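# Unload three sand cores from the mould onto plywood boards

## Task

Remove three sand cores from the mould: the long core with the rounded nose, plus the two upright bladed cores in the mould half on the robot's right side (the -y side). Set all three down lying on the plywood boards next to the mould and release them. The other two cores must remain upright in the mould.

## Robot and tools

ROBOT. Two arms, left_arm and right_arm. Each has six joints, always listed as waist, shoulder, elbow, wrist pitch, wrist yaw, wrist roll, followed by a gripper. Calibrated bases in the scene frame: left_arm at (+0.031, +0.345, 0) m with quat_wxyz (+1.000, 0, 0, +0.008); right_arm at (+0.030, -0.335, 0) m with quat_wxyz (+1.000, 0, 0, -0.014). For both bases +z points up.

FRAMES. Scene frame: origin at table-top height, halfway between the two nominal bases. +x points out over the table, +z points up, and left_arm sits on the +y side, so the robot's right is -y. The arm names do not match the left and right of the images. Each arm reports its end_effector_position (m) and end_effector_quat_wxyz in its own base frame. The table and any fixed cameras use the scene frame. The gripper's fingers point along its +z axis and close along its y axis. The reported position is the point between the pads, about 1 cm behind the fingertips. Reported poses can be off by a few cm, more at long reach.

ROW FORMAT. Every command row holds 14 numbers in [-1, 1], even if only one arm moves. The first 7 are left_arm (six joints, then gripper opening) and the next 7 are right_arm in the same order. Joint entries are offsets, not poses. They are measured from the "Joint targets" in force when the action or move begins, not from the previous row. They are scaled so that 1.0 equals 1.202 rad for the waist, 1.258 for the shoulder, 1.3 for the elbow, 2.073 for wrist pitch, and 2.022 for wrist yaw and for wrist roll. The opening entry is absolute: +1 is fully open and -1 is closed. Sending 0 there commands a half opening, so to leave a gripper unchanged, resend its present command.

JOINT RANGES (rad): waist -2.618 to 3.054, shoulder 0.000 to 3.142, elbow 0.000 to 3.142, wrist pitch -1.571 to 1.571, wrist yaw -1.571 to 1.571, wrist roll -2.094 to 2.094. A real limit may differ from these by up to 0.059 rad. Any action that would push a joint more than 0.059 rad beyond its range is rejected for both arms. "joint sent to its limit" means a joint was stopped at its end. Speed is capped, and each step's target can lead the measured angle by only a fixed amount. If an arm's targets would put its gripper more than 200 mm from where it is, that arm's targets are scaled back. Very small turns may not start.

TOOLS.
execute_actions(actions, cameras): actions is a list of actions. Each action is a table of at most 15 rows, and each row runs for one 1/30 s step. A shorter table repeats its last row until 15 steps are used, so each action lasts 0.5 s. An empty list just returns the full state and images. cameras picks which images come back: omitted, null or ["all"] gives all, [] gives none.
move(target, speed, blend, opening_speed, blocking, cameras): target is one 14-number row or a list of up to 15 rows. Every row is an offset from the same starting Joint targets, not chained from the row before. Joints travel together along a path. speed is in rad/s for the joint with the longest travel, from 0.01 to 2, default 0.5; give one value, or one per target. blend (rad) rounds corners when target is a list. opening_speed is how fast the opening command changes, in units of the -1..+1 scale per second, at least 0.2; use a low value to close gently. The gripper values in the first row are sent at the start. Gripper values in later rows are applied on arrival, with the arms pausing while they change. The path does not avoid obstacles or the other arm. blocking=false returns after about 0.5 s while the motion continues. The result adds a "move:" line: done, off_target (at rest with a joint more than 0.035 rad off), moving, held or fault. It may also show limits=held and the worst joint error for each arm.
wait(seconds, cameras): seconds from 0 to 10; the arms keep their last command.
stop(cameras): brakes a running move, which needs some room to brake.
zoom_image(camera, region): camera is cam_left_wrist or cam_right_wrist. region is [x0, y0, x1, y1] in pixels of that camera's latest image, with the top-left corner at (0, 0), at most 504x504.
finished_scene(scene): give this scene's number. It ends the scene and cannot be undone.

CAMERAS. cam_left_wrist and cam_right_wrist, each 896x504, mounted on the wrists. They are pinhole cameras with focal length about 434 and 443 px and their centre near (446, 251) and (444, 252).

RESULTS. Joint positions (rad) and Joint velocities are given for each arm, with the finger gap in m last (0.094 m when fully open). "within noise" means the arm is still. Joint targets are the base for your next offsets. Tool commands gives the current gripper commands. grip_measured uses the same scale as the opening command; under a firm grip it reads a little narrower than the part. grip_effort_nm is the gripper motor effort, negative when closing; it is not a clean measure of grip force. Joint torques include the arm's own weight, and joints 1 to 3 wrap past ±28 N m. "joint command not followed" means the clearance check changed some steps. MOTOR HOT appears at 75 °C. At 90 °C that arm folds up and stays idle, and at 100 °C it goes limp.

CARE. Sand cores can crumble, so close slowly. Do not let a core drop, do not release it while it is moving, and do not knock anything off the table. Approach slowly near contact; fast motion or a target far beyond the contact point hits or presses hard. Keep the two arms from striking each other. To let go, command an opening well above grip_measured. To end a push, command the targets back past the current positions. Avoid holding loads stretched out for long, because motors heat up. Held parts may occasionally be tugged.

Each tool is called after "Call:" by a JSON object that holds its "op" and its "data", one argument or row to a line.

## Session

Call:
{"op": "execute_actions", "data": {
  "actions": []
}}

Scene clock: 0.00 s.
left_arm: end_effector_position=(+0.2355, -0.4205, +0.2037) grip_measured=+1.000 grip_effort_nm=n/a end_effector_quat_wxyz=(+0.452, +0.770, +0.291, -0.345) | right_arm: end_effector_position=(+0.3668, -0.1721, +0.3153) grip_measured=+1.000 grip_effort_nm=n/a end_effector_quat_wxyz=(+0.332, +0.146, +0.875, -0.321)
Joint positions: left_arm=[-0.747 1.827 1.342 -0.224 0.995 1.182 0.094] | right_arm=[-0.197 1.481 1.581 -0.857 0.583 -0.123 0.094]
Joint velocities: within noise
Joint torques (N m): no reading
Heat: left arm: 32 °C; right arm: 36 °C.
Joint targets: left_arm=[-0.747 1.818 1.349 -0.231 1.008 1.178] | right_arm=[-0.197 1.472 1.591 -0.854 0.589 -0.120]
Tool commands: left_gripper/opening=+1.0 right_gripper/opening=+1.0

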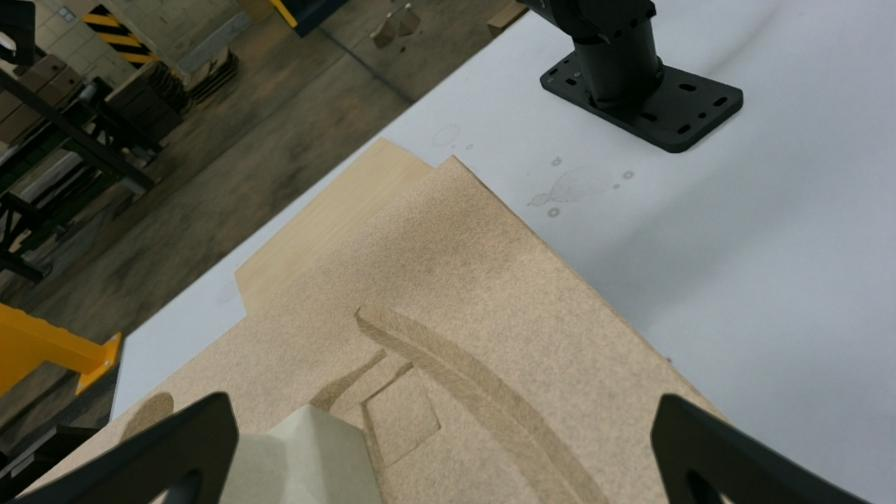

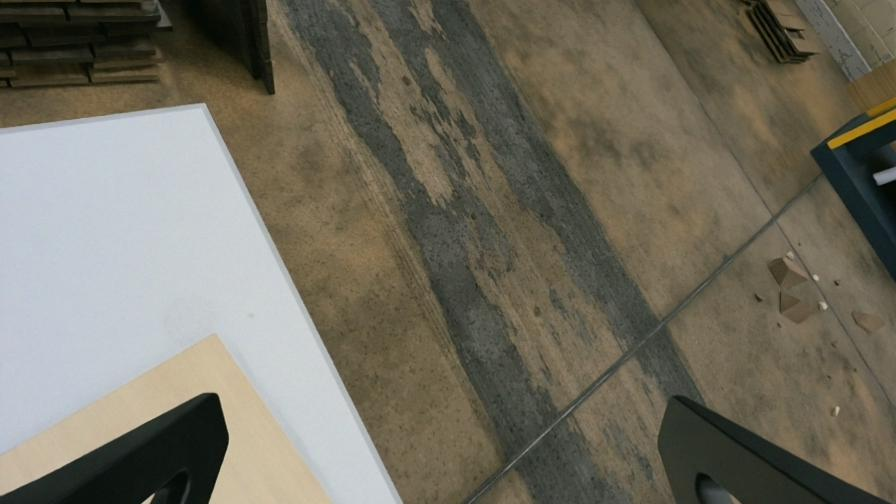

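Call:
{"op": "move", "data": {
  "target": [
    [0,0,0.25,0,0,0,1,0,0,0,0,0,0,1],
    [0.122,-0.195,0.389,-0.564,-0.4985,-0.5826,1,0.663,0.08,0.203,-0.263,-0.291,0.059,1]
  ],
  "blend": [0.1,0],
  "speed": 0.7
}}

Scene clock: 23.07 s.
left_arm: end_effector_position=(+0.2884, -0.2006, +0.2707) grip_measured=+1.000 grip_effort_nm=0.022 end_effector_quat_wxyz=(+0.196, +0.296, +0.933, -0.065) | right_arm: end_effector_position=(+0.2863, +0.1952, +0.2809) grip_measured=+1.000 grip_effort_nm=0.022 end_effector_quat_wxyz=(+0.215, -0.291, +0.930, +0.062)
Joint positions: left_arm=[-0.606 1.597 1.833 -1.392 0.009 0.007 0.094] | right_arm=[0.599 1.562 1.827 -1.385 0.006 -0.009 0.094]
Joint torques (N m): left_arm=[0.54 -7.5 6.37 1.16 -0.05 -0.16] | right_arm=[0.16 -4.46 7.31 0.67 -0.06 0.06]
Joint targets: left_arm=[-0.601 1.573 1.855 -1.400 0.001 0.000] | right_arm=[0.600 1.572 1.855 -1.399 0.000 -0.001]
move: done

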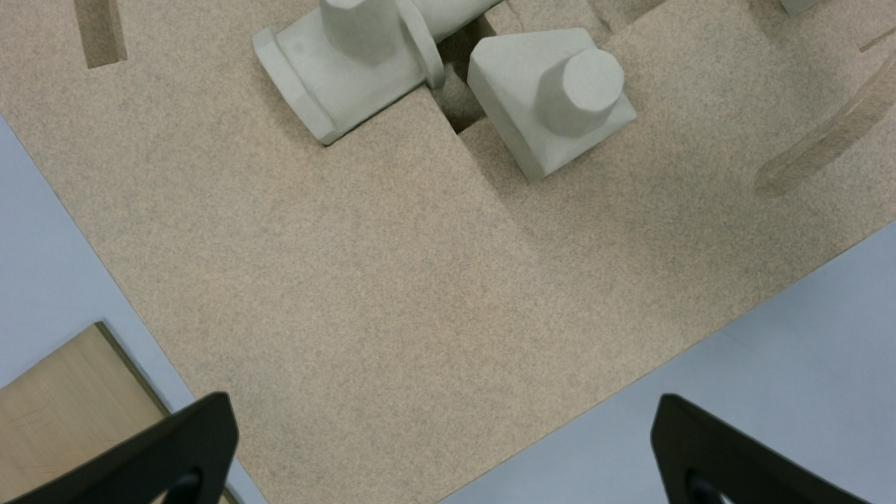

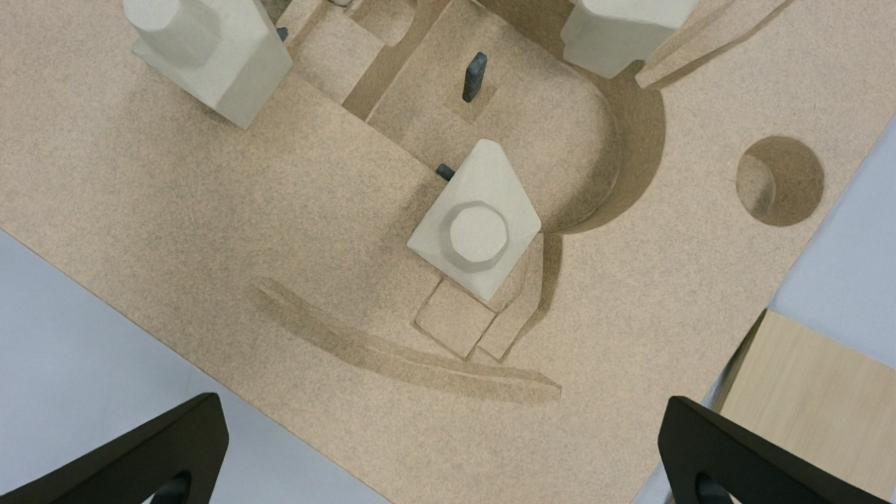

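Call:
{"op": "move", "data": {
  "target": [0,-0.1,0,0.24,0,0,1,0,-0.1,0,0.24,0,0,1],
  "speed": 0.7
}}

Call:
{"op": "zoom_image", "data": {
  "camera": "cam_right_wrist",
  "region": [200, 0, 700, 504]
}}

Call:
{"op": "zoom_image", "data": {
  "camera": "cam_left_wrist",
  "region": [200, 0, 700, 504]
}}

Scene clock: 28.67 s.
left_arm: end_effector_position=(+0.3387, -0.2352, +0.3947) grip_measured=+1.000 grip_effort_nm=0.027 end_effector_quat_wxyz=(+0.466, +0.265, +0.831, -0.147) | right_arm: end_effector_position=(+0.3392, +0.2315, +0.3936) grip_measured=+1.000 grip_effort_nm=0.022 end_effector_quat_wxyz=(+0.465, -0.260, +0.835, +0.139)
Joint positions: left_arm=[-0.606 1.468 1.833 -0.915 0.007 0.007 0.094] | right_arm=[0.599 1.466 1.832 -0.922 0.005 -0.008 0.094]
Joint torques (N m): left_arm=[0.53 -6.41 6.68 2.19 -0.07 -0.13] | right_arm=[0.14 -6.27 7.27 1.65 -0.06 0.05]
Joint targets: left_arm=[-0.601 1.447 1.855 -0.903 0.000 0.000] | right_arm=[0.600 1.447 1.855 -0.902 0.000 -0.001]
move: done

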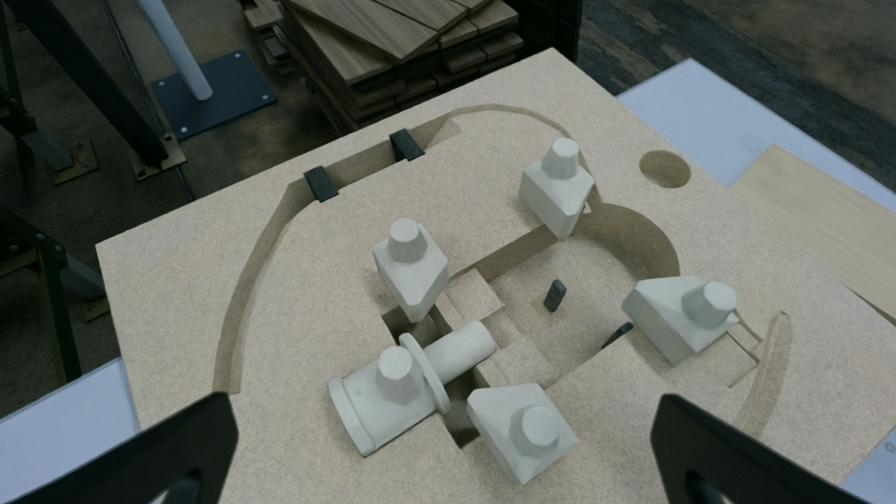

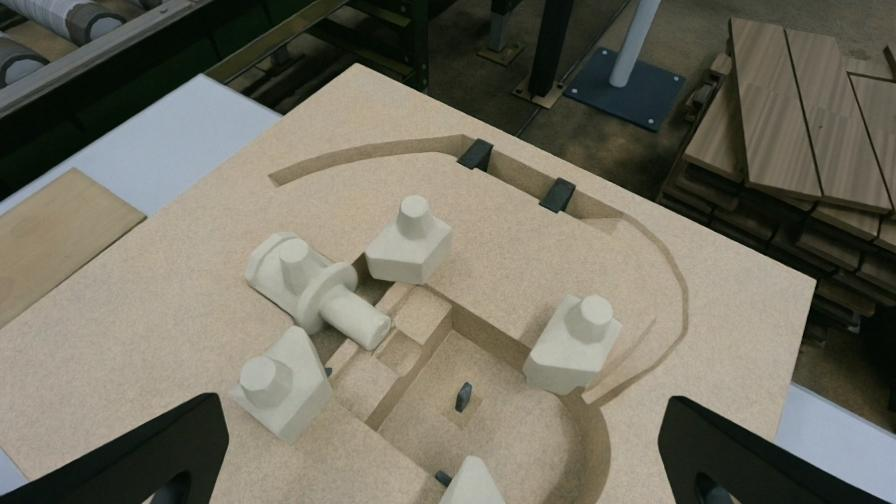

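Scaled by 1.000.

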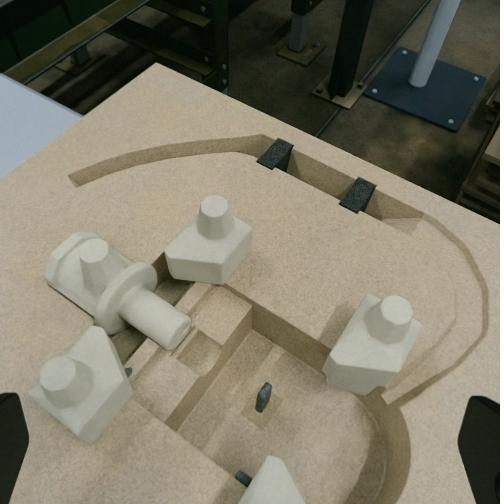

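Scaled by 1.000.

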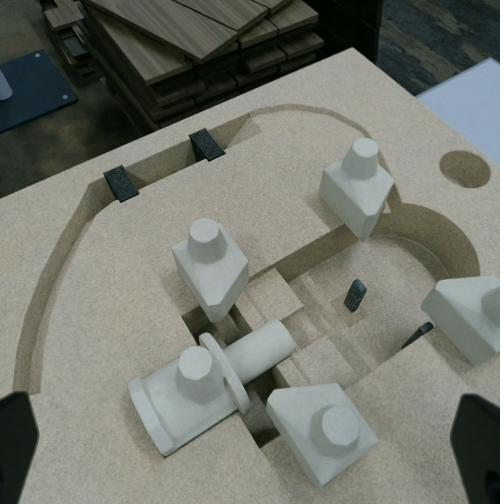

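Call:
{"op": "move", "data": {
  "target": [0.92,0,0,-0.15,0,0,1,-0.92,0,0,-0.15,0,0,1],
  "speed": 0.9
}}

Scene clock: 67.20 s.
left_arm: end_effector_position=(+0.3205, +0.1773, +0.3395) grip_measured=+1.000 grip_effort_nm=0.027 end_effector_quat_wxyz=(+0.346, -0.230, +0.905, +0.090) | right_arm: end_effector_position=(+0.3215, -0.1763, +0.3409) grip_measured=+1.000 grip_effort_nm=0.017 end_effector_quat_wxyz=(+0.349, +0.229, +0.904, -0.092)
Joint positions: left_arm=[0.502 1.468 1.833 -1.205 -0.001 0.006 0.094] | right_arm=[-0.503 1.466 1.832 -1.199 0.003 -0.007 0.094]
Joint torques (N m): left_arm=[0.34 -6.26 6.37 1.63 0.05 -0.13] | right_arm=[-0.23 -6.04 7.01 1.02 -0.03 0.03]
Heat: left arm: 39 °C; right arm: 40 °C.
Joint targets: left_arm=[0.505 1.447 1.855 -1.213 0.000 0.000] | right_arm=[-0.506 1.447 1.855 -1.213 0.000 -0.001]
move: done

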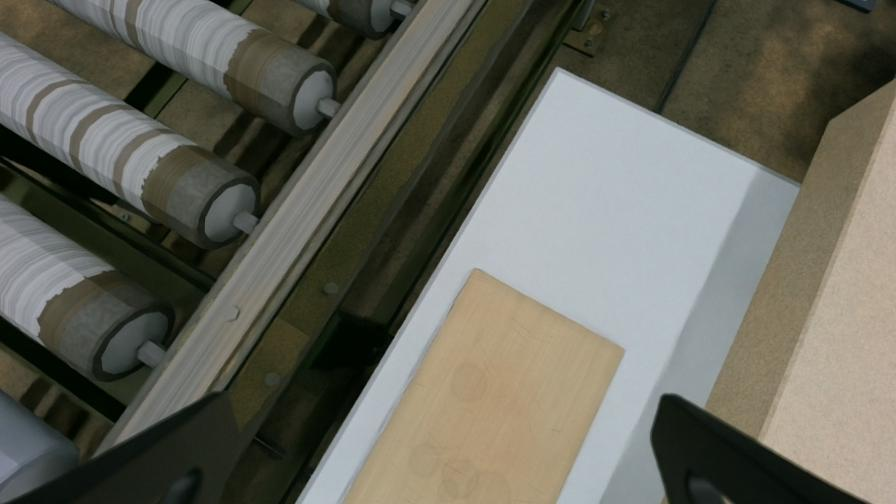

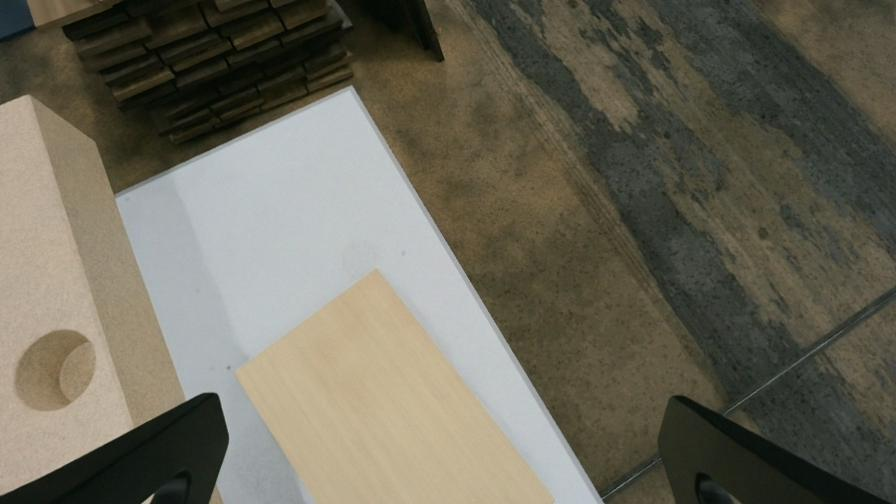

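Call:
{"op": "move", "data": {
  "target": [-1.08,0,0,0.15,0,0,1,0.80,0.15,0.12,0.15,0,0,1],
  "speed": 1.0
}}

Call:
{"op": "zoom_image", "data": {
  "camera": "cam_left_wrist",
  "region": [400, 80, 850, 400]
}}

Call:
{"op": "zoom_image", "data": {
  "camera": "cam_right_wrist",
  "region": [250, 150, 650, 450]
}}

every number of target must lie in its column's range; nothing of the call was run
Scene clock: 94.93 s.
left_arm: end_effector_position=(+0.3203, +0.1772, +0.3394) grip_measured=+1.000 grip_effort_nm=0.022 end_effector_quat_wxyz=(+0.345, -0.230, +0.906, +0.090) | right_arm: end_effector_position=(+0.3213, -0.1762, +0.3406) grip_measured=+1.000 grip_effort_nm=0.017 end_effector_quat_wxyz=(+0.348, +0.229, +0.904, -0.092)
Joint positions: left_arm=[0.502 1.468 1.833 -1.206 -0.001 0.006 0.094] | right_arm=[-0.503 1.466 1.832 -1.201 0.003 -0.007 0.094]
Joint torques (N m): left_arm=[0.31 -6.16 6.35 1.64 0.04 -0.12] | right_arm=[-0.24 -6.05 7.02 1.05 -0.03 0.03]
Joint targets: left_arm=[0.505 1.447 1.855 -1.213 0.000 0.000] | right_arm=[-0.506 1.447 1.855 -1.213 0.000 -0.001]
Tool commands: left_gripper/opening=+1.0 right_gripper/opening=+1.0

Scaled by 1.120.

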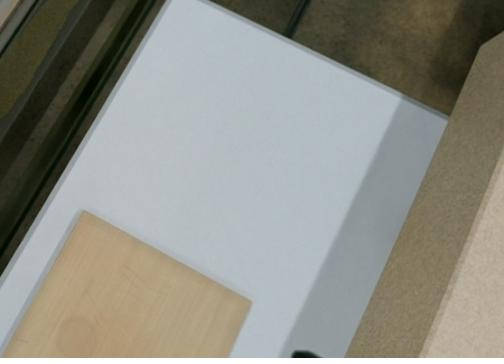

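Scaled by 1.260.

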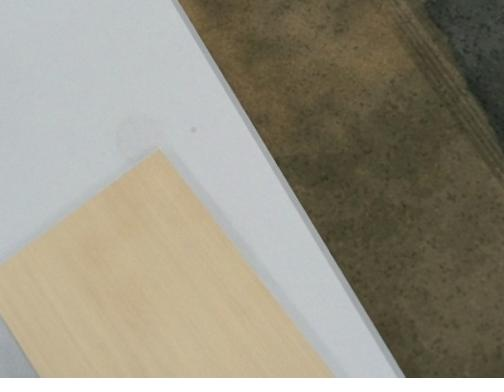

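Call:
{"op": "move", "data": {
  "target": [-1,0,0,0.15,0,0,1,0.80,0.0,0.1,0.2,0,0,1],
  "speed": 1.0
}}

Call:
{"op": "zoom_image", "data": {
  "camera": "cam_left_wrist",
  "region": [500, 80, 800, 380]
}}

Call:
{"op": "zoom_image", "data": {
  "camera": "cam_right_wrist",
  "region": [350, 150, 650, 450]
}}

Scene clock: 99.67 s.
left_arm: end_effector_position=(+0.3171, -0.2636, +0.3947) grip_measured=+1.000 grip_effort_nm=0.027 end_effector_quat_wxyz=(+0.459, +0.300, +0.819, -0.166) | right_arm: end_effector_position=(+0.3728, +0.1826, +0.4709) grip_measured=+1.000 grip_effort_nm=0.017 end_effector_quat_wxyz=(+0.569, -0.185, +0.791, +0.129)
Joint positions: left_arm=[-0.695 1.468 1.833 -0.915 0.003 0.005 0.094] | right_arm=[0.453 1.466 1.96 -0.819 -0.001 -0.007 0.094]
Joint torques (N m): left_arm=[-0.12 -6.49 6.63 2.16 0.01 -0.13] | right_arm=[0.31 -5.94 7.08 1.73 0 0.03]
Joint targets: left_arm=[-0.697 1.447 1.855 -0.903 0.000 0.000] | right_arm=[0.456 1.447 1.985 -0.799 0.001 -0.001]
move: done

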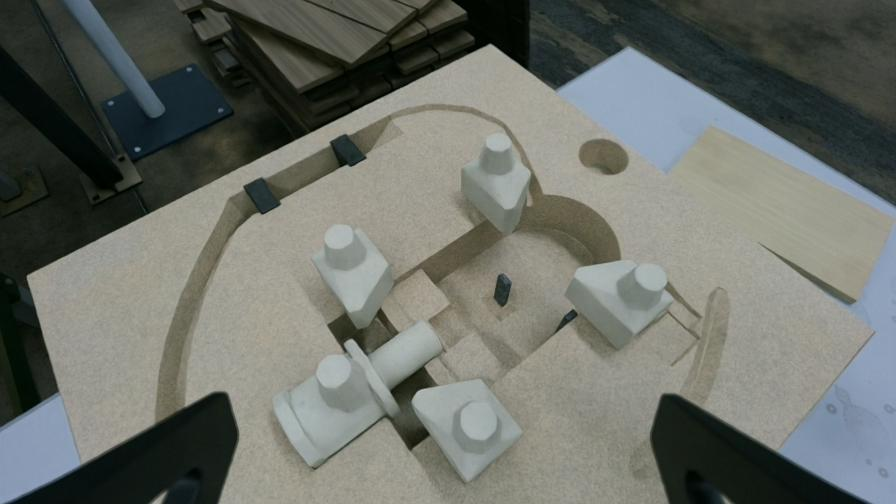

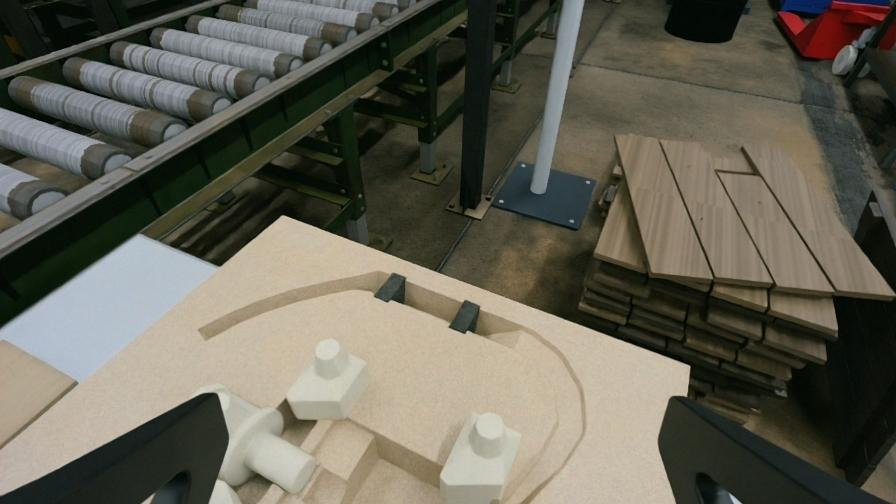

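Scaled by 1.680.

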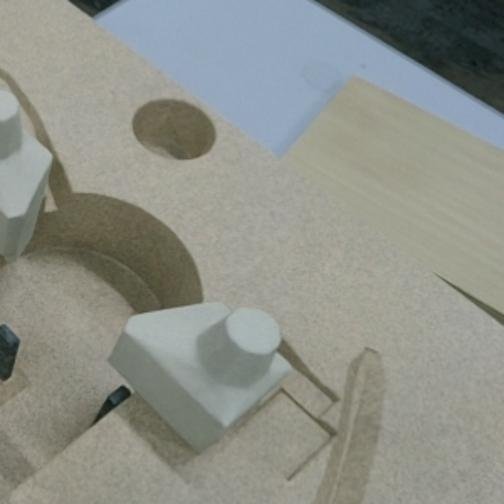

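Scaled by 1.680.

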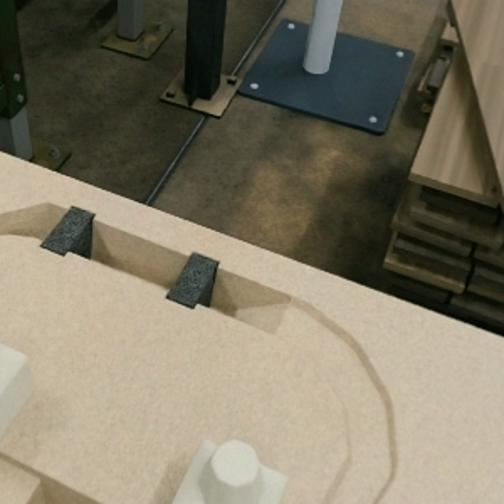

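Call:
{"op": "move", "data": {
  "target": [0,0,0,0,0,0,1,0.0865,0.289,0.016,-0.315,0,0,1],
  "speed": 0.7,
  "cameras": ["cam_right_wrist"]
}}

Call:
{"op": "zoom_image", "data": {
  "camera": "cam_right_wrist",
  "region": [200, 0, 700, 504]
}}

Scene clock: 137.23 s.
left_arm: end_effector_position=(+0.3172, -0.2637, +0.3950) grip_measured=+1.000 grip_effort_nm=0.017 end_effector_quat_wxyz=(+0.460, +0.300, +0.819, -0.166) | right_arm: end_effector_position=(+0.3288, +0.2056, +0.2385) grip_measured=+1.000 grip_effort_nm=0.022 end_effector_quat_wxyz=(+0.146, -0.274, +0.950, +0.042)
Joint positions: left_arm=[-0.695 1.468 1.833 -0.914 0.003 0.005 0.094] | right_arm=[0.556 1.809 1.978 -1.436 -0.001 -0.007 0.094]
Joint torques (N m): left_arm=[-0.03 -6.46 6.64 2.17 0 -0.12] | right_arm=[0.4 -7.2 7.34 0.44 0 0.03]
Joint targets: left_arm=[-0.697 1.447 1.855 -0.902 0.000 0.000] | right_arm=[0.560 1.810 2.006 -1.451 0.000 -0.001]
move: done
Images, in order: cam_right_wrist.

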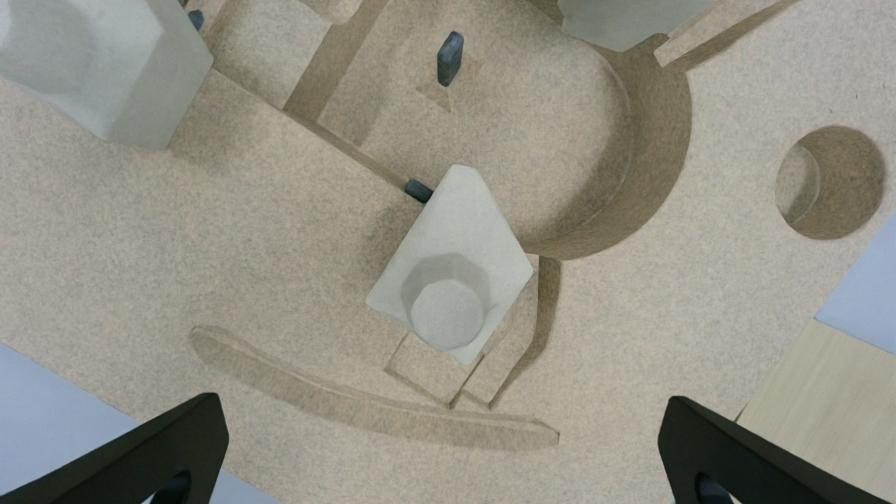

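Scaled by 1.000.

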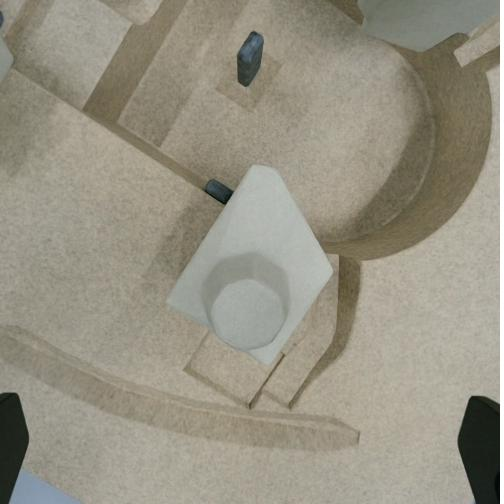

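Call:
{"op": "move", "data": {
  "target": [0,0,0,0,0,0,1,0,0.030,-0.179,0.077,0,0,1],
  "speed": 0.3,
  "cameras": ["cam_right_wrist"]
}}

Scene clock: 150.53 s.
left_arm: end_effector_position=(+0.3172, -0.2637, +0.3950) grip_measured=+1.000 grip_effort_nm=0.012 end_effector_quat_wxyz=(+0.460, +0.300, +0.819, -0.166) | right_arm: end_effector_position=(+0.3286, +0.2054, +0.1750) grip_measured=+1.000 grip_effort_nm=0.017 end_effector_quat_wxyz=(+0.096, -0.276, +0.956, +0.028)
Joint positions: left_arm=[-0.695 1.468 1.833 -0.914 0.003 0.005 0.094] | right_arm=[0.556 1.839 1.78 -1.31 -0.001 -0.007 0.094]
Joint torques (N m): left_arm=[-0.1 -6.41 6.6 2.2 0.01 -0.12] | right_arm=[0.4 -7.09 4.88 0.6 0 0.03]
Joint targets: left_arm=[-0.697 1.447 1.855 -0.903 0.000 0.000] | right_arm=[0.560 1.848 1.773 -1.292 0.000 -0.001]
move: done
Images, in order: cam_right_wrist.

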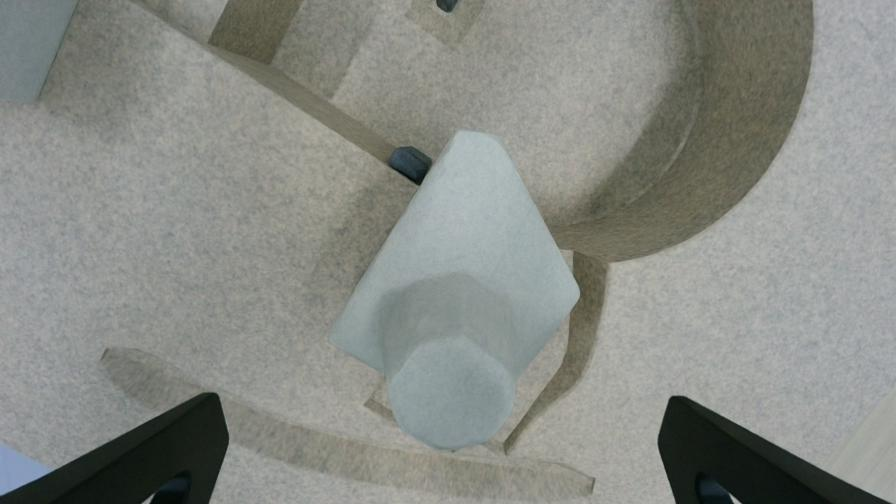

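Call:
{"op": "move", "data": {
  "target": [0,0,0,0,0,0,1,-0.003,0.0255,-0.024,0.0145,0,0,1],
  "speed": 0.15,
  "cameras": ["cam_right_wrist"]
}}

Scene clock: 158.77 s.
left_arm: end_effector_position=(+0.3172, -0.2637, +0.3950) grip_measured=+1.000 grip_effort_nm=0.017 end_effector_quat_wxyz=(+0.460, +0.300, +0.819, -0.166) | right_arm: end_effector_position=(+0.3308, +0.2068, +0.1565) grip_measured=+1.000 grip_effort_nm=0.022 end_effector_quat_wxyz=(+0.082, -0.277, +0.957, +0.024)
Joint positions: left_arm=[-0.695 1.468 1.833 -0.914 0.003 0.005 0.094] | right_arm=[0.556 1.869 1.75 -1.28 -0.001 -0.007 0.094]
Joint torques (N m): left_arm=[-0.1 -6.46 6.65 2.18 0.03 -0.12] | right_arm=[0.08 -7.17 4.81 0.56 0.01 0.04]
Joint targets: left_arm=[-0.697 1.447 1.855 -0.903 0.000 0.000] | right_arm=[0.556 1.880 1.742 -1.262 0.000 -0.001]
move: done
Images, in order: cam_right_wrist.

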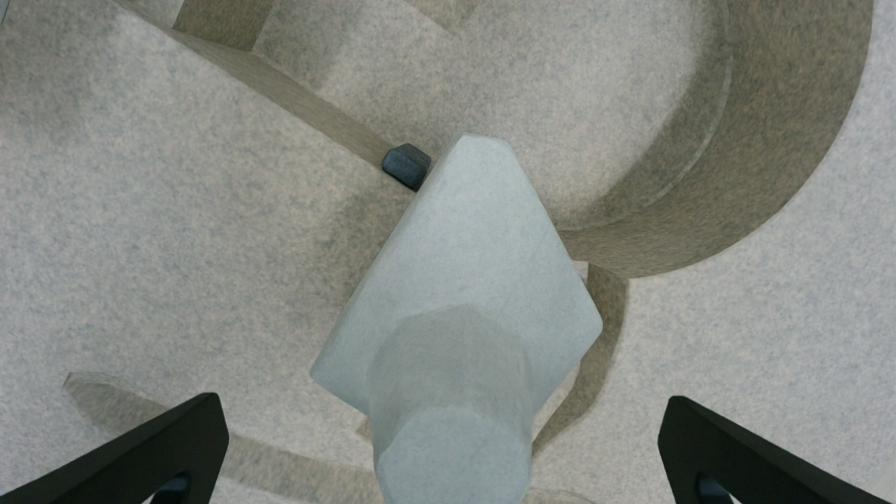

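Call:
{"op": "move", "data": {
  "target": [0,0,0,0,0,0,1,0,0,0,0,0,0,-0.6],
  "opening_speed": 0.6,
  "cameras": ["cam_right_wrist"]
}}

Scene clock: 165.07 s.
left_arm: end_effector_position=(+0.3172, -0.2637, +0.3950) grip_measured=+1.000 grip_effort_nm=0.017 end_effector_quat_wxyz=(+0.460, +0.300, +0.819, -0.166) | right_arm: end_effector_position=(+0.3314, +0.2071, +0.1567) grip_measured=-0.335 grip_effort_nm=-0.999 end_effector_quat_wxyz=(+0.083, -0.277, +0.957, +0.024)
Joint positions: left_arm=[-0.695 1.468 1.833 -0.914 0.003 0.005 0.094] | right_arm=[0.556 1.869 1.75 -1.278 -0.001 -0.007 0.031]
Joint torques (N m): left_arm=[-0.09 -6.37 6.65 2.15 0 -0.12] | right_arm=[0.1 -7.17 4.83 0.54 0 0.02]
Joint targets: left_arm=[-0.697 1.447 1.855 -0.903 0.000 0.000] | right_arm=[0.556 1.880 1.742 -1.262 0.000 -0.001]
move: done
Images, in order: cam_right_wrist.

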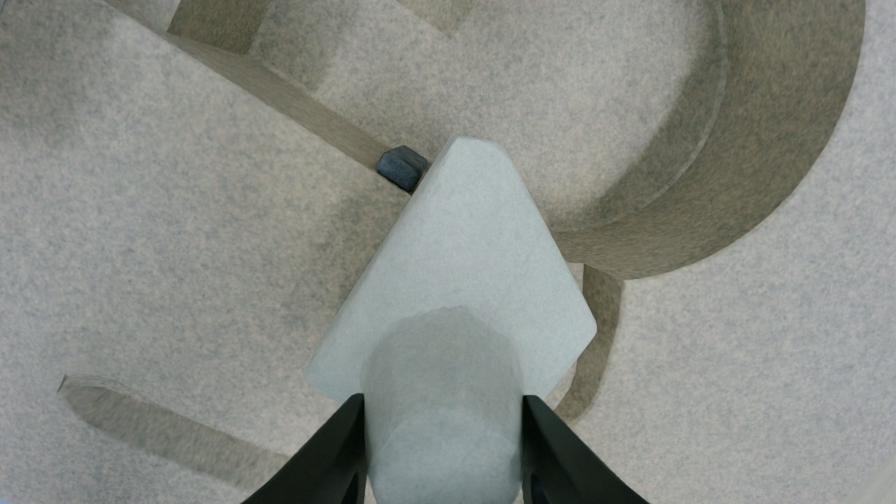

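Call:
{"op": "move", "data": {
  "target": [0,0,0,0,0,0,1,0,0.033,0.180,-0.093,0,0,-0.6],
  "speed": 0.15,
  "cameras": ["cam_right_wrist", "cam_left_wrist"]
}}

Call:
{"op": "zoom_image", "data": {
  "camera": "cam_left_wrist",
  "region": [500, 80, 800, 380]
}}

Scene clock: 170.17 s.
left_arm: end_effector_position=(+0.3173, -0.2637, +0.3951) grip_measured=+1.000 grip_effort_nm=0.012 end_effector_quat_wxyz=(+0.460, +0.300, +0.819, -0.167) | right_arm: end_effector_position=(+0.3303, +0.2064, +0.1849) grip_measured=-0.335 grip_effort_nm=-1.004 end_effector_quat_wxyz=(+0.069, -0.277, +0.958, +0.020)
Joint positions: left_arm=[-0.695 1.468 1.833 -0.913 0.003 0.005 0.094] | right_arm=[0.556 1.919 1.935 -1.443 -0.001 -0.007 0.031]
Joint torques (N m): left_arm=[-0.16 -6.46 6.63 2.17 0 -0.13] | right_arm=[0.08 -8.01 8.53 0.25 0 0.03]
Joint targets: left_arm=[-0.697 1.447 1.855 -0.902 0.000 0.000] | right_arm=[0.556 1.921 1.976 -1.454 0.000 -0.001]
move: off_target (right_arm); right_arm: the elbow is farthest, 0.041 rad from its target

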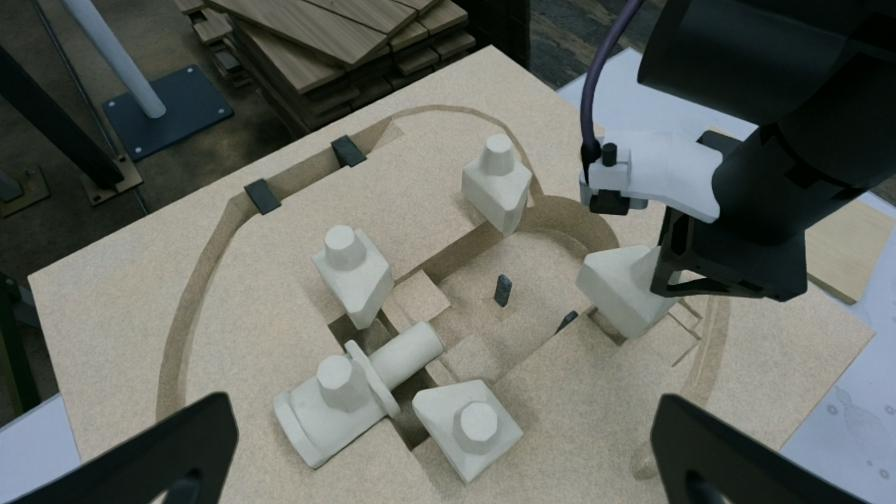

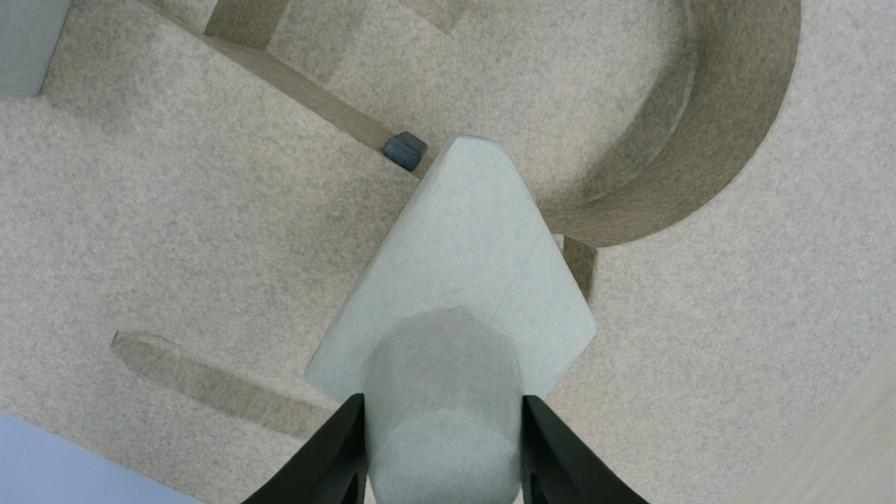

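Scaled by 1.680.

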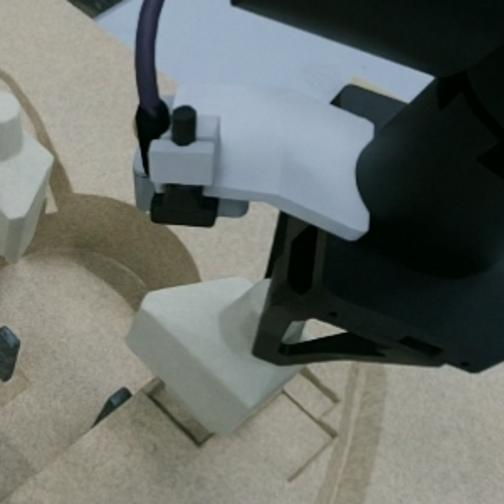

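Call:
{"op": "move", "data": {
  "target": [0,0,0,0,0,0,1,0,0.03,0.130,-0.05,0,0,-0.6],
  "speed": 0.15,
  "cameras": ["cam_right_wrist", "cam_left_wrist"]
}}

Call:
{"op": "zoom_image", "data": {
  "camera": "cam_left_wrist",
  "region": [500, 80, 800, 380]
}}

Scene clock: 175.67 s.
left_arm: end_effector_position=(+0.3173, -0.2637, +0.3951) grip_measured=+1.000 grip_effort_nm=0.032 end_effector_quat_wxyz=(+0.460, +0.300, +0.819, -0.167) | right_arm: end_effector_position=(+0.3322, +0.2076, +0.2133) grip_measured=-0.335 grip_effort_nm=-1.004 end_effector_quat_wxyz=(+0.076, -0.277, +0.958, +0.022)
Joint positions: left_arm=[-0.695 1.468 1.833 -0.913 0.003 0.005 0.094] | right_arm=[0.556 1.956 2.104 -1.56 -0.001 -0.007 0.031]
Joint torques (N m): left_arm=[-0.08 -6.41 6.67 2.18 0 -0.1] | right_arm=[0.08 -8.06 8.27 0.38 0 0.03]
Joint targets: left_arm=[-0.697 1.447 1.855 -0.902 0.000 0.000] | right_arm=[0.556 1.959 2.145 -1.558 0.000 -0.001]
move: off_target (right_arm); right_arm: the elbow is farthest, 0.041 rad from its target

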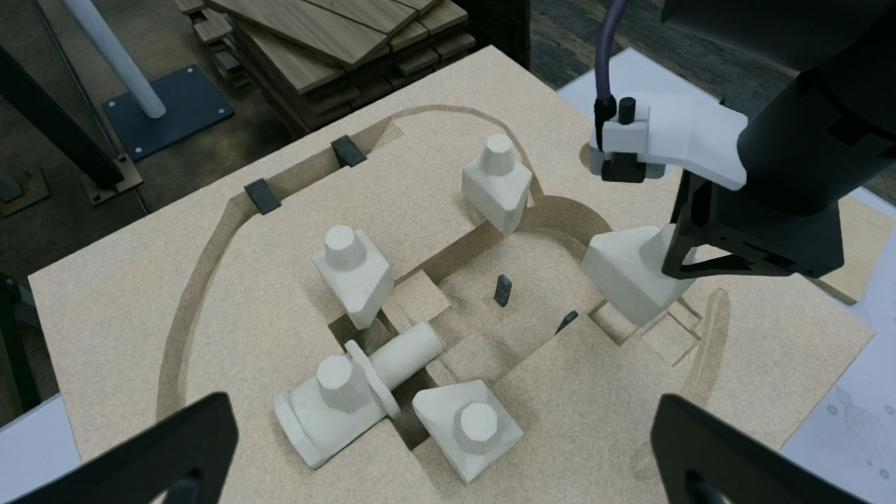

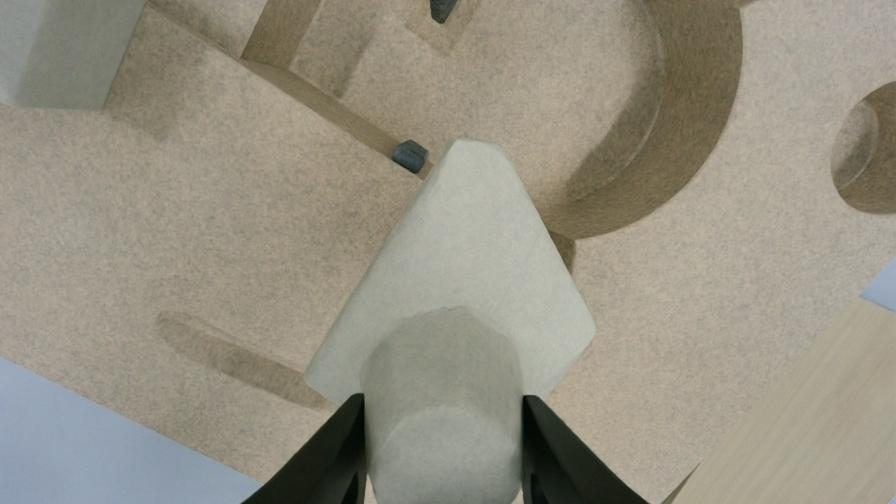

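Scaled by 1.680.

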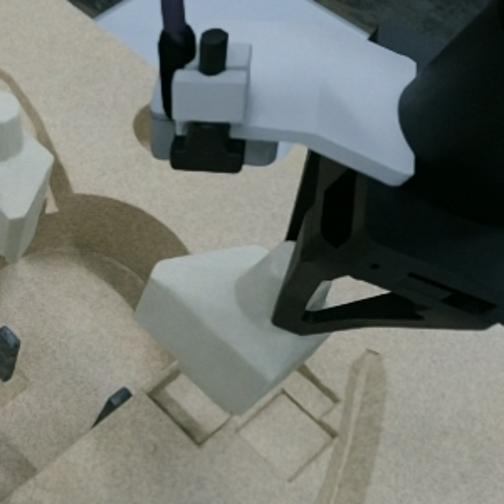

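Call:
{"op": "move", "data": {
  "target": [0,0,0,0,0,0,1,0,-0.091,-0.05,0.033,0,0,-0.6],
  "speed": 0.15,
  "cameras": ["cam_right_wrist", "cam_left_wrist"]
}}

Call:
{"op": "zoom_image", "data": {
  "camera": "cam_left_wrist",
  "region": [500, 80, 800, 380]
}}

Scene clock: 183.07 s.
left_arm: end_effector_position=(+0.3173, -0.2637, +0.3951) grip_measured=+1.000 grip_effort_nm=0.017 end_effector_quat_wxyz=(+0.460, +0.300, +0.819, -0.167) | right_arm: end_effector_position=(+0.3297, +0.2060, +0.2315) grip_measured=-0.335 grip_effort_nm=-1.009 end_effector_quat_wxyz=(+0.109, -0.276, +0.955, +0.031)
Joint positions: left_arm=[-0.695 1.468 1.833 -0.913 0.003 0.005 0.094] | right_arm=[0.556 1.893 2.08 -1.532 -0.001 -0.007 0.031]
Joint torques (N m): left_arm=[-0.01 -6.42 6.72 2.17 0 -0.11] | right_arm=[0.09 -11.78 5 0.84 -0.01 0.03]
Joint targets: left_arm=[-0.697 1.447 1.855 -0.902 0.000 0.000] | right_arm=[0.556 1.845 2.080 -1.490 0.000 -0.001]
move: off_target (right_arm); right_arm: the shoulder is farthest, 0.048 rad from its target

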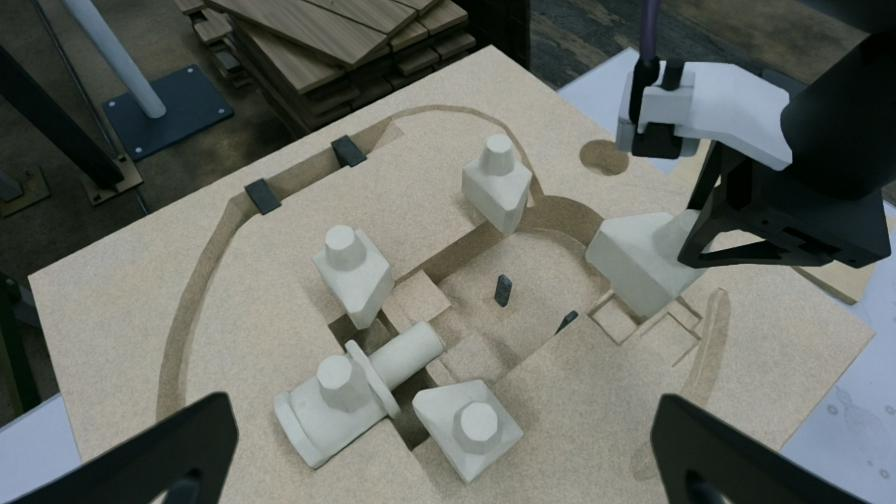

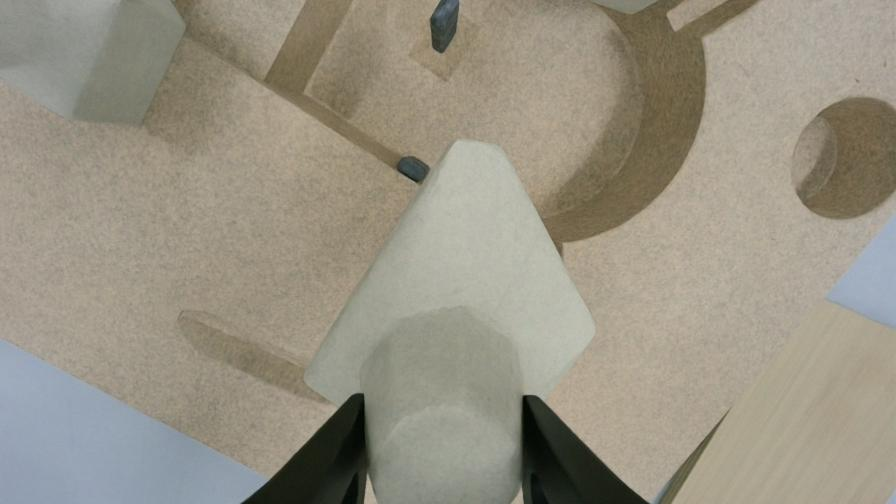

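Scaled by 1.680.

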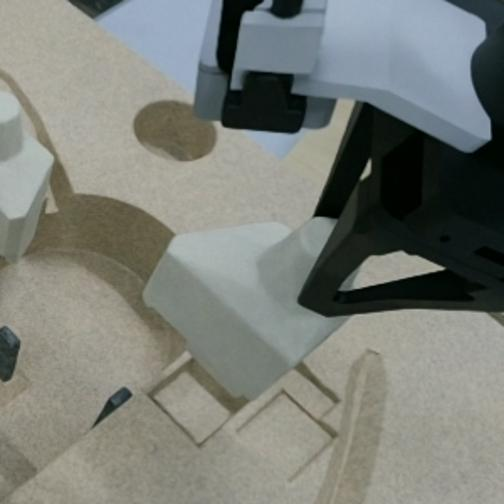

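Call:
{"op": "move", "data": {
  "target": [0,0,0,0,0,0,1,0,-0.135,-0.05,0.015,0,0,-0.6],
  "speed": 0.2,
  "cameras": ["cam_right_wrist", "cam_left_wrist"]
}}

Call:
{"op": "zoom_image", "data": {
  "camera": "cam_left_wrist",
  "region": [500, 80, 800, 380]
}}

Scene clock: 187.47 s.
left_arm: end_effector_position=(+0.3173, -0.2637, +0.3951) grip_measured=+1.000 grip_effort_nm=0.017 end_effector_quat_wxyz=(+0.460, +0.300, +0.819, -0.167) | right_arm: end_effector_position=(+0.3063, +0.1915, +0.2755) grip_measured=-0.335 grip_effort_nm=-1.004 end_effector_quat_wxyz=(+0.169, -0.273, +0.946, +0.048)
Joint positions: left_arm=[-0.695 1.468 1.833 -0.913 0.003 0.005 0.094] | right_arm=[0.556 1.717 2.014 -1.513 -0.001 -0.007 0.031]
Joint torques (N m): left_arm=[-0.08 -6.48 6.68 2.15 -0.02 -0.13] | right_arm=[0.08 -9.8 5.03 1.22 0 0.04]
Joint targets: left_arm=[-0.697 1.447 1.855 -0.902 0.000 0.000] | right_arm=[0.556 1.675 2.015 -1.459 0.000 -0.001]
move: off_target (right_arm); right_arm: the wrist pitch is farthest, 0.055 rad from its target

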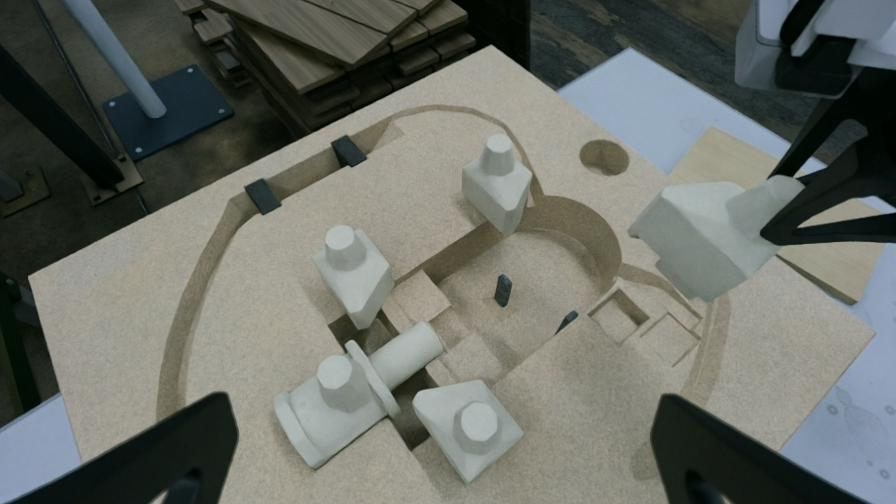

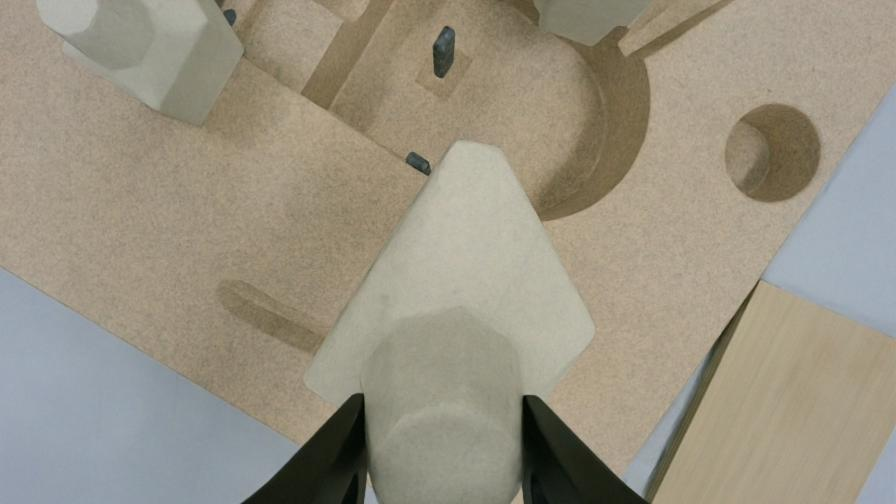

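Scaled by 1.680.

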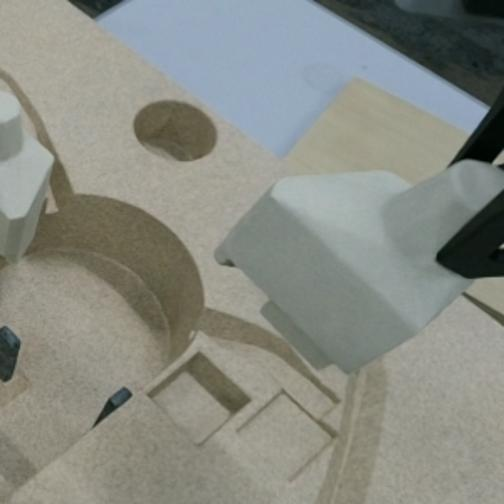

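Call:
{"op": "move", "data": {
  "target": [
    [0,0,0,0,0,0,1,-0.6,0,0,0,0,0,-0.6],
    [0,0,0,0,0,0,1,-0.754,-0.207,-0.62,0.435,0,0.475,-0.6]
  ],
  "speed": 0.6,
  "blend": [0.15,0],
  "cameras": ["cam_right_wrist", "cam_left_wrist"]
}}

Scene clock: 244.93 s.
left_arm: end_effector_position=(+0.3173, -0.2637, +0.3951) grip_measured=+1.000 grip_effort_nm=0.037 end_effector_quat_wxyz=(+0.460, +0.300, +0.819, -0.167) | right_arm: end_effector_position=(+0.3749, -0.1337, +0.1809) grip_measured=-0.336 grip_effort_nm=-1.004 end_effector_quat_wxyz=(+0.314, +0.572, +0.751, +0.100)
Joint positions: left_arm=[-0.695 1.468 1.833 -0.913 0.003 0.005 0.094] | right_arm=[-0.346 1.462 1.2 -0.638 -0.001 0.956 0.031]
Joint torques (N m): left_arm=[-0.06 -6.45 6.65 2.17 -0.02 -0.1] | right_arm=[-0.34 -9.37 6.75 1.85 0.01 -0.01]
Heat: left arm: 44 °C; right arm: 42 °C.
Joint targets: left_arm=[-0.697 1.447 1.855 -0.902 0.000 0.000] | right_arm=[-0.350 1.414 1.209 -0.557 0.001 0.959]
move: off_target (right_arm); right_arm: the wrist pitch is farthest, 0.080 rad from its target

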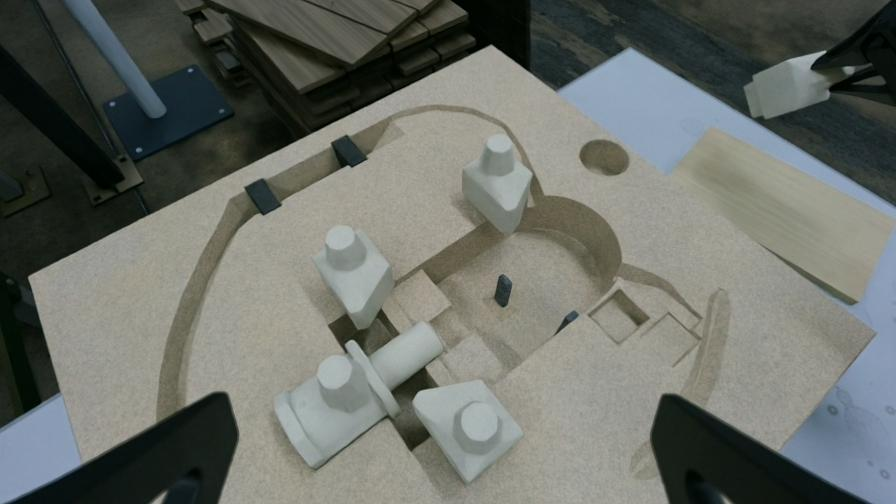

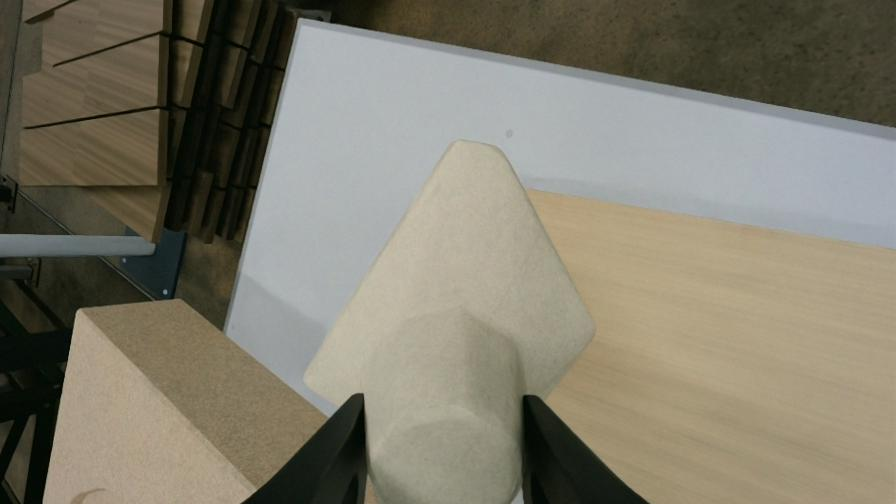

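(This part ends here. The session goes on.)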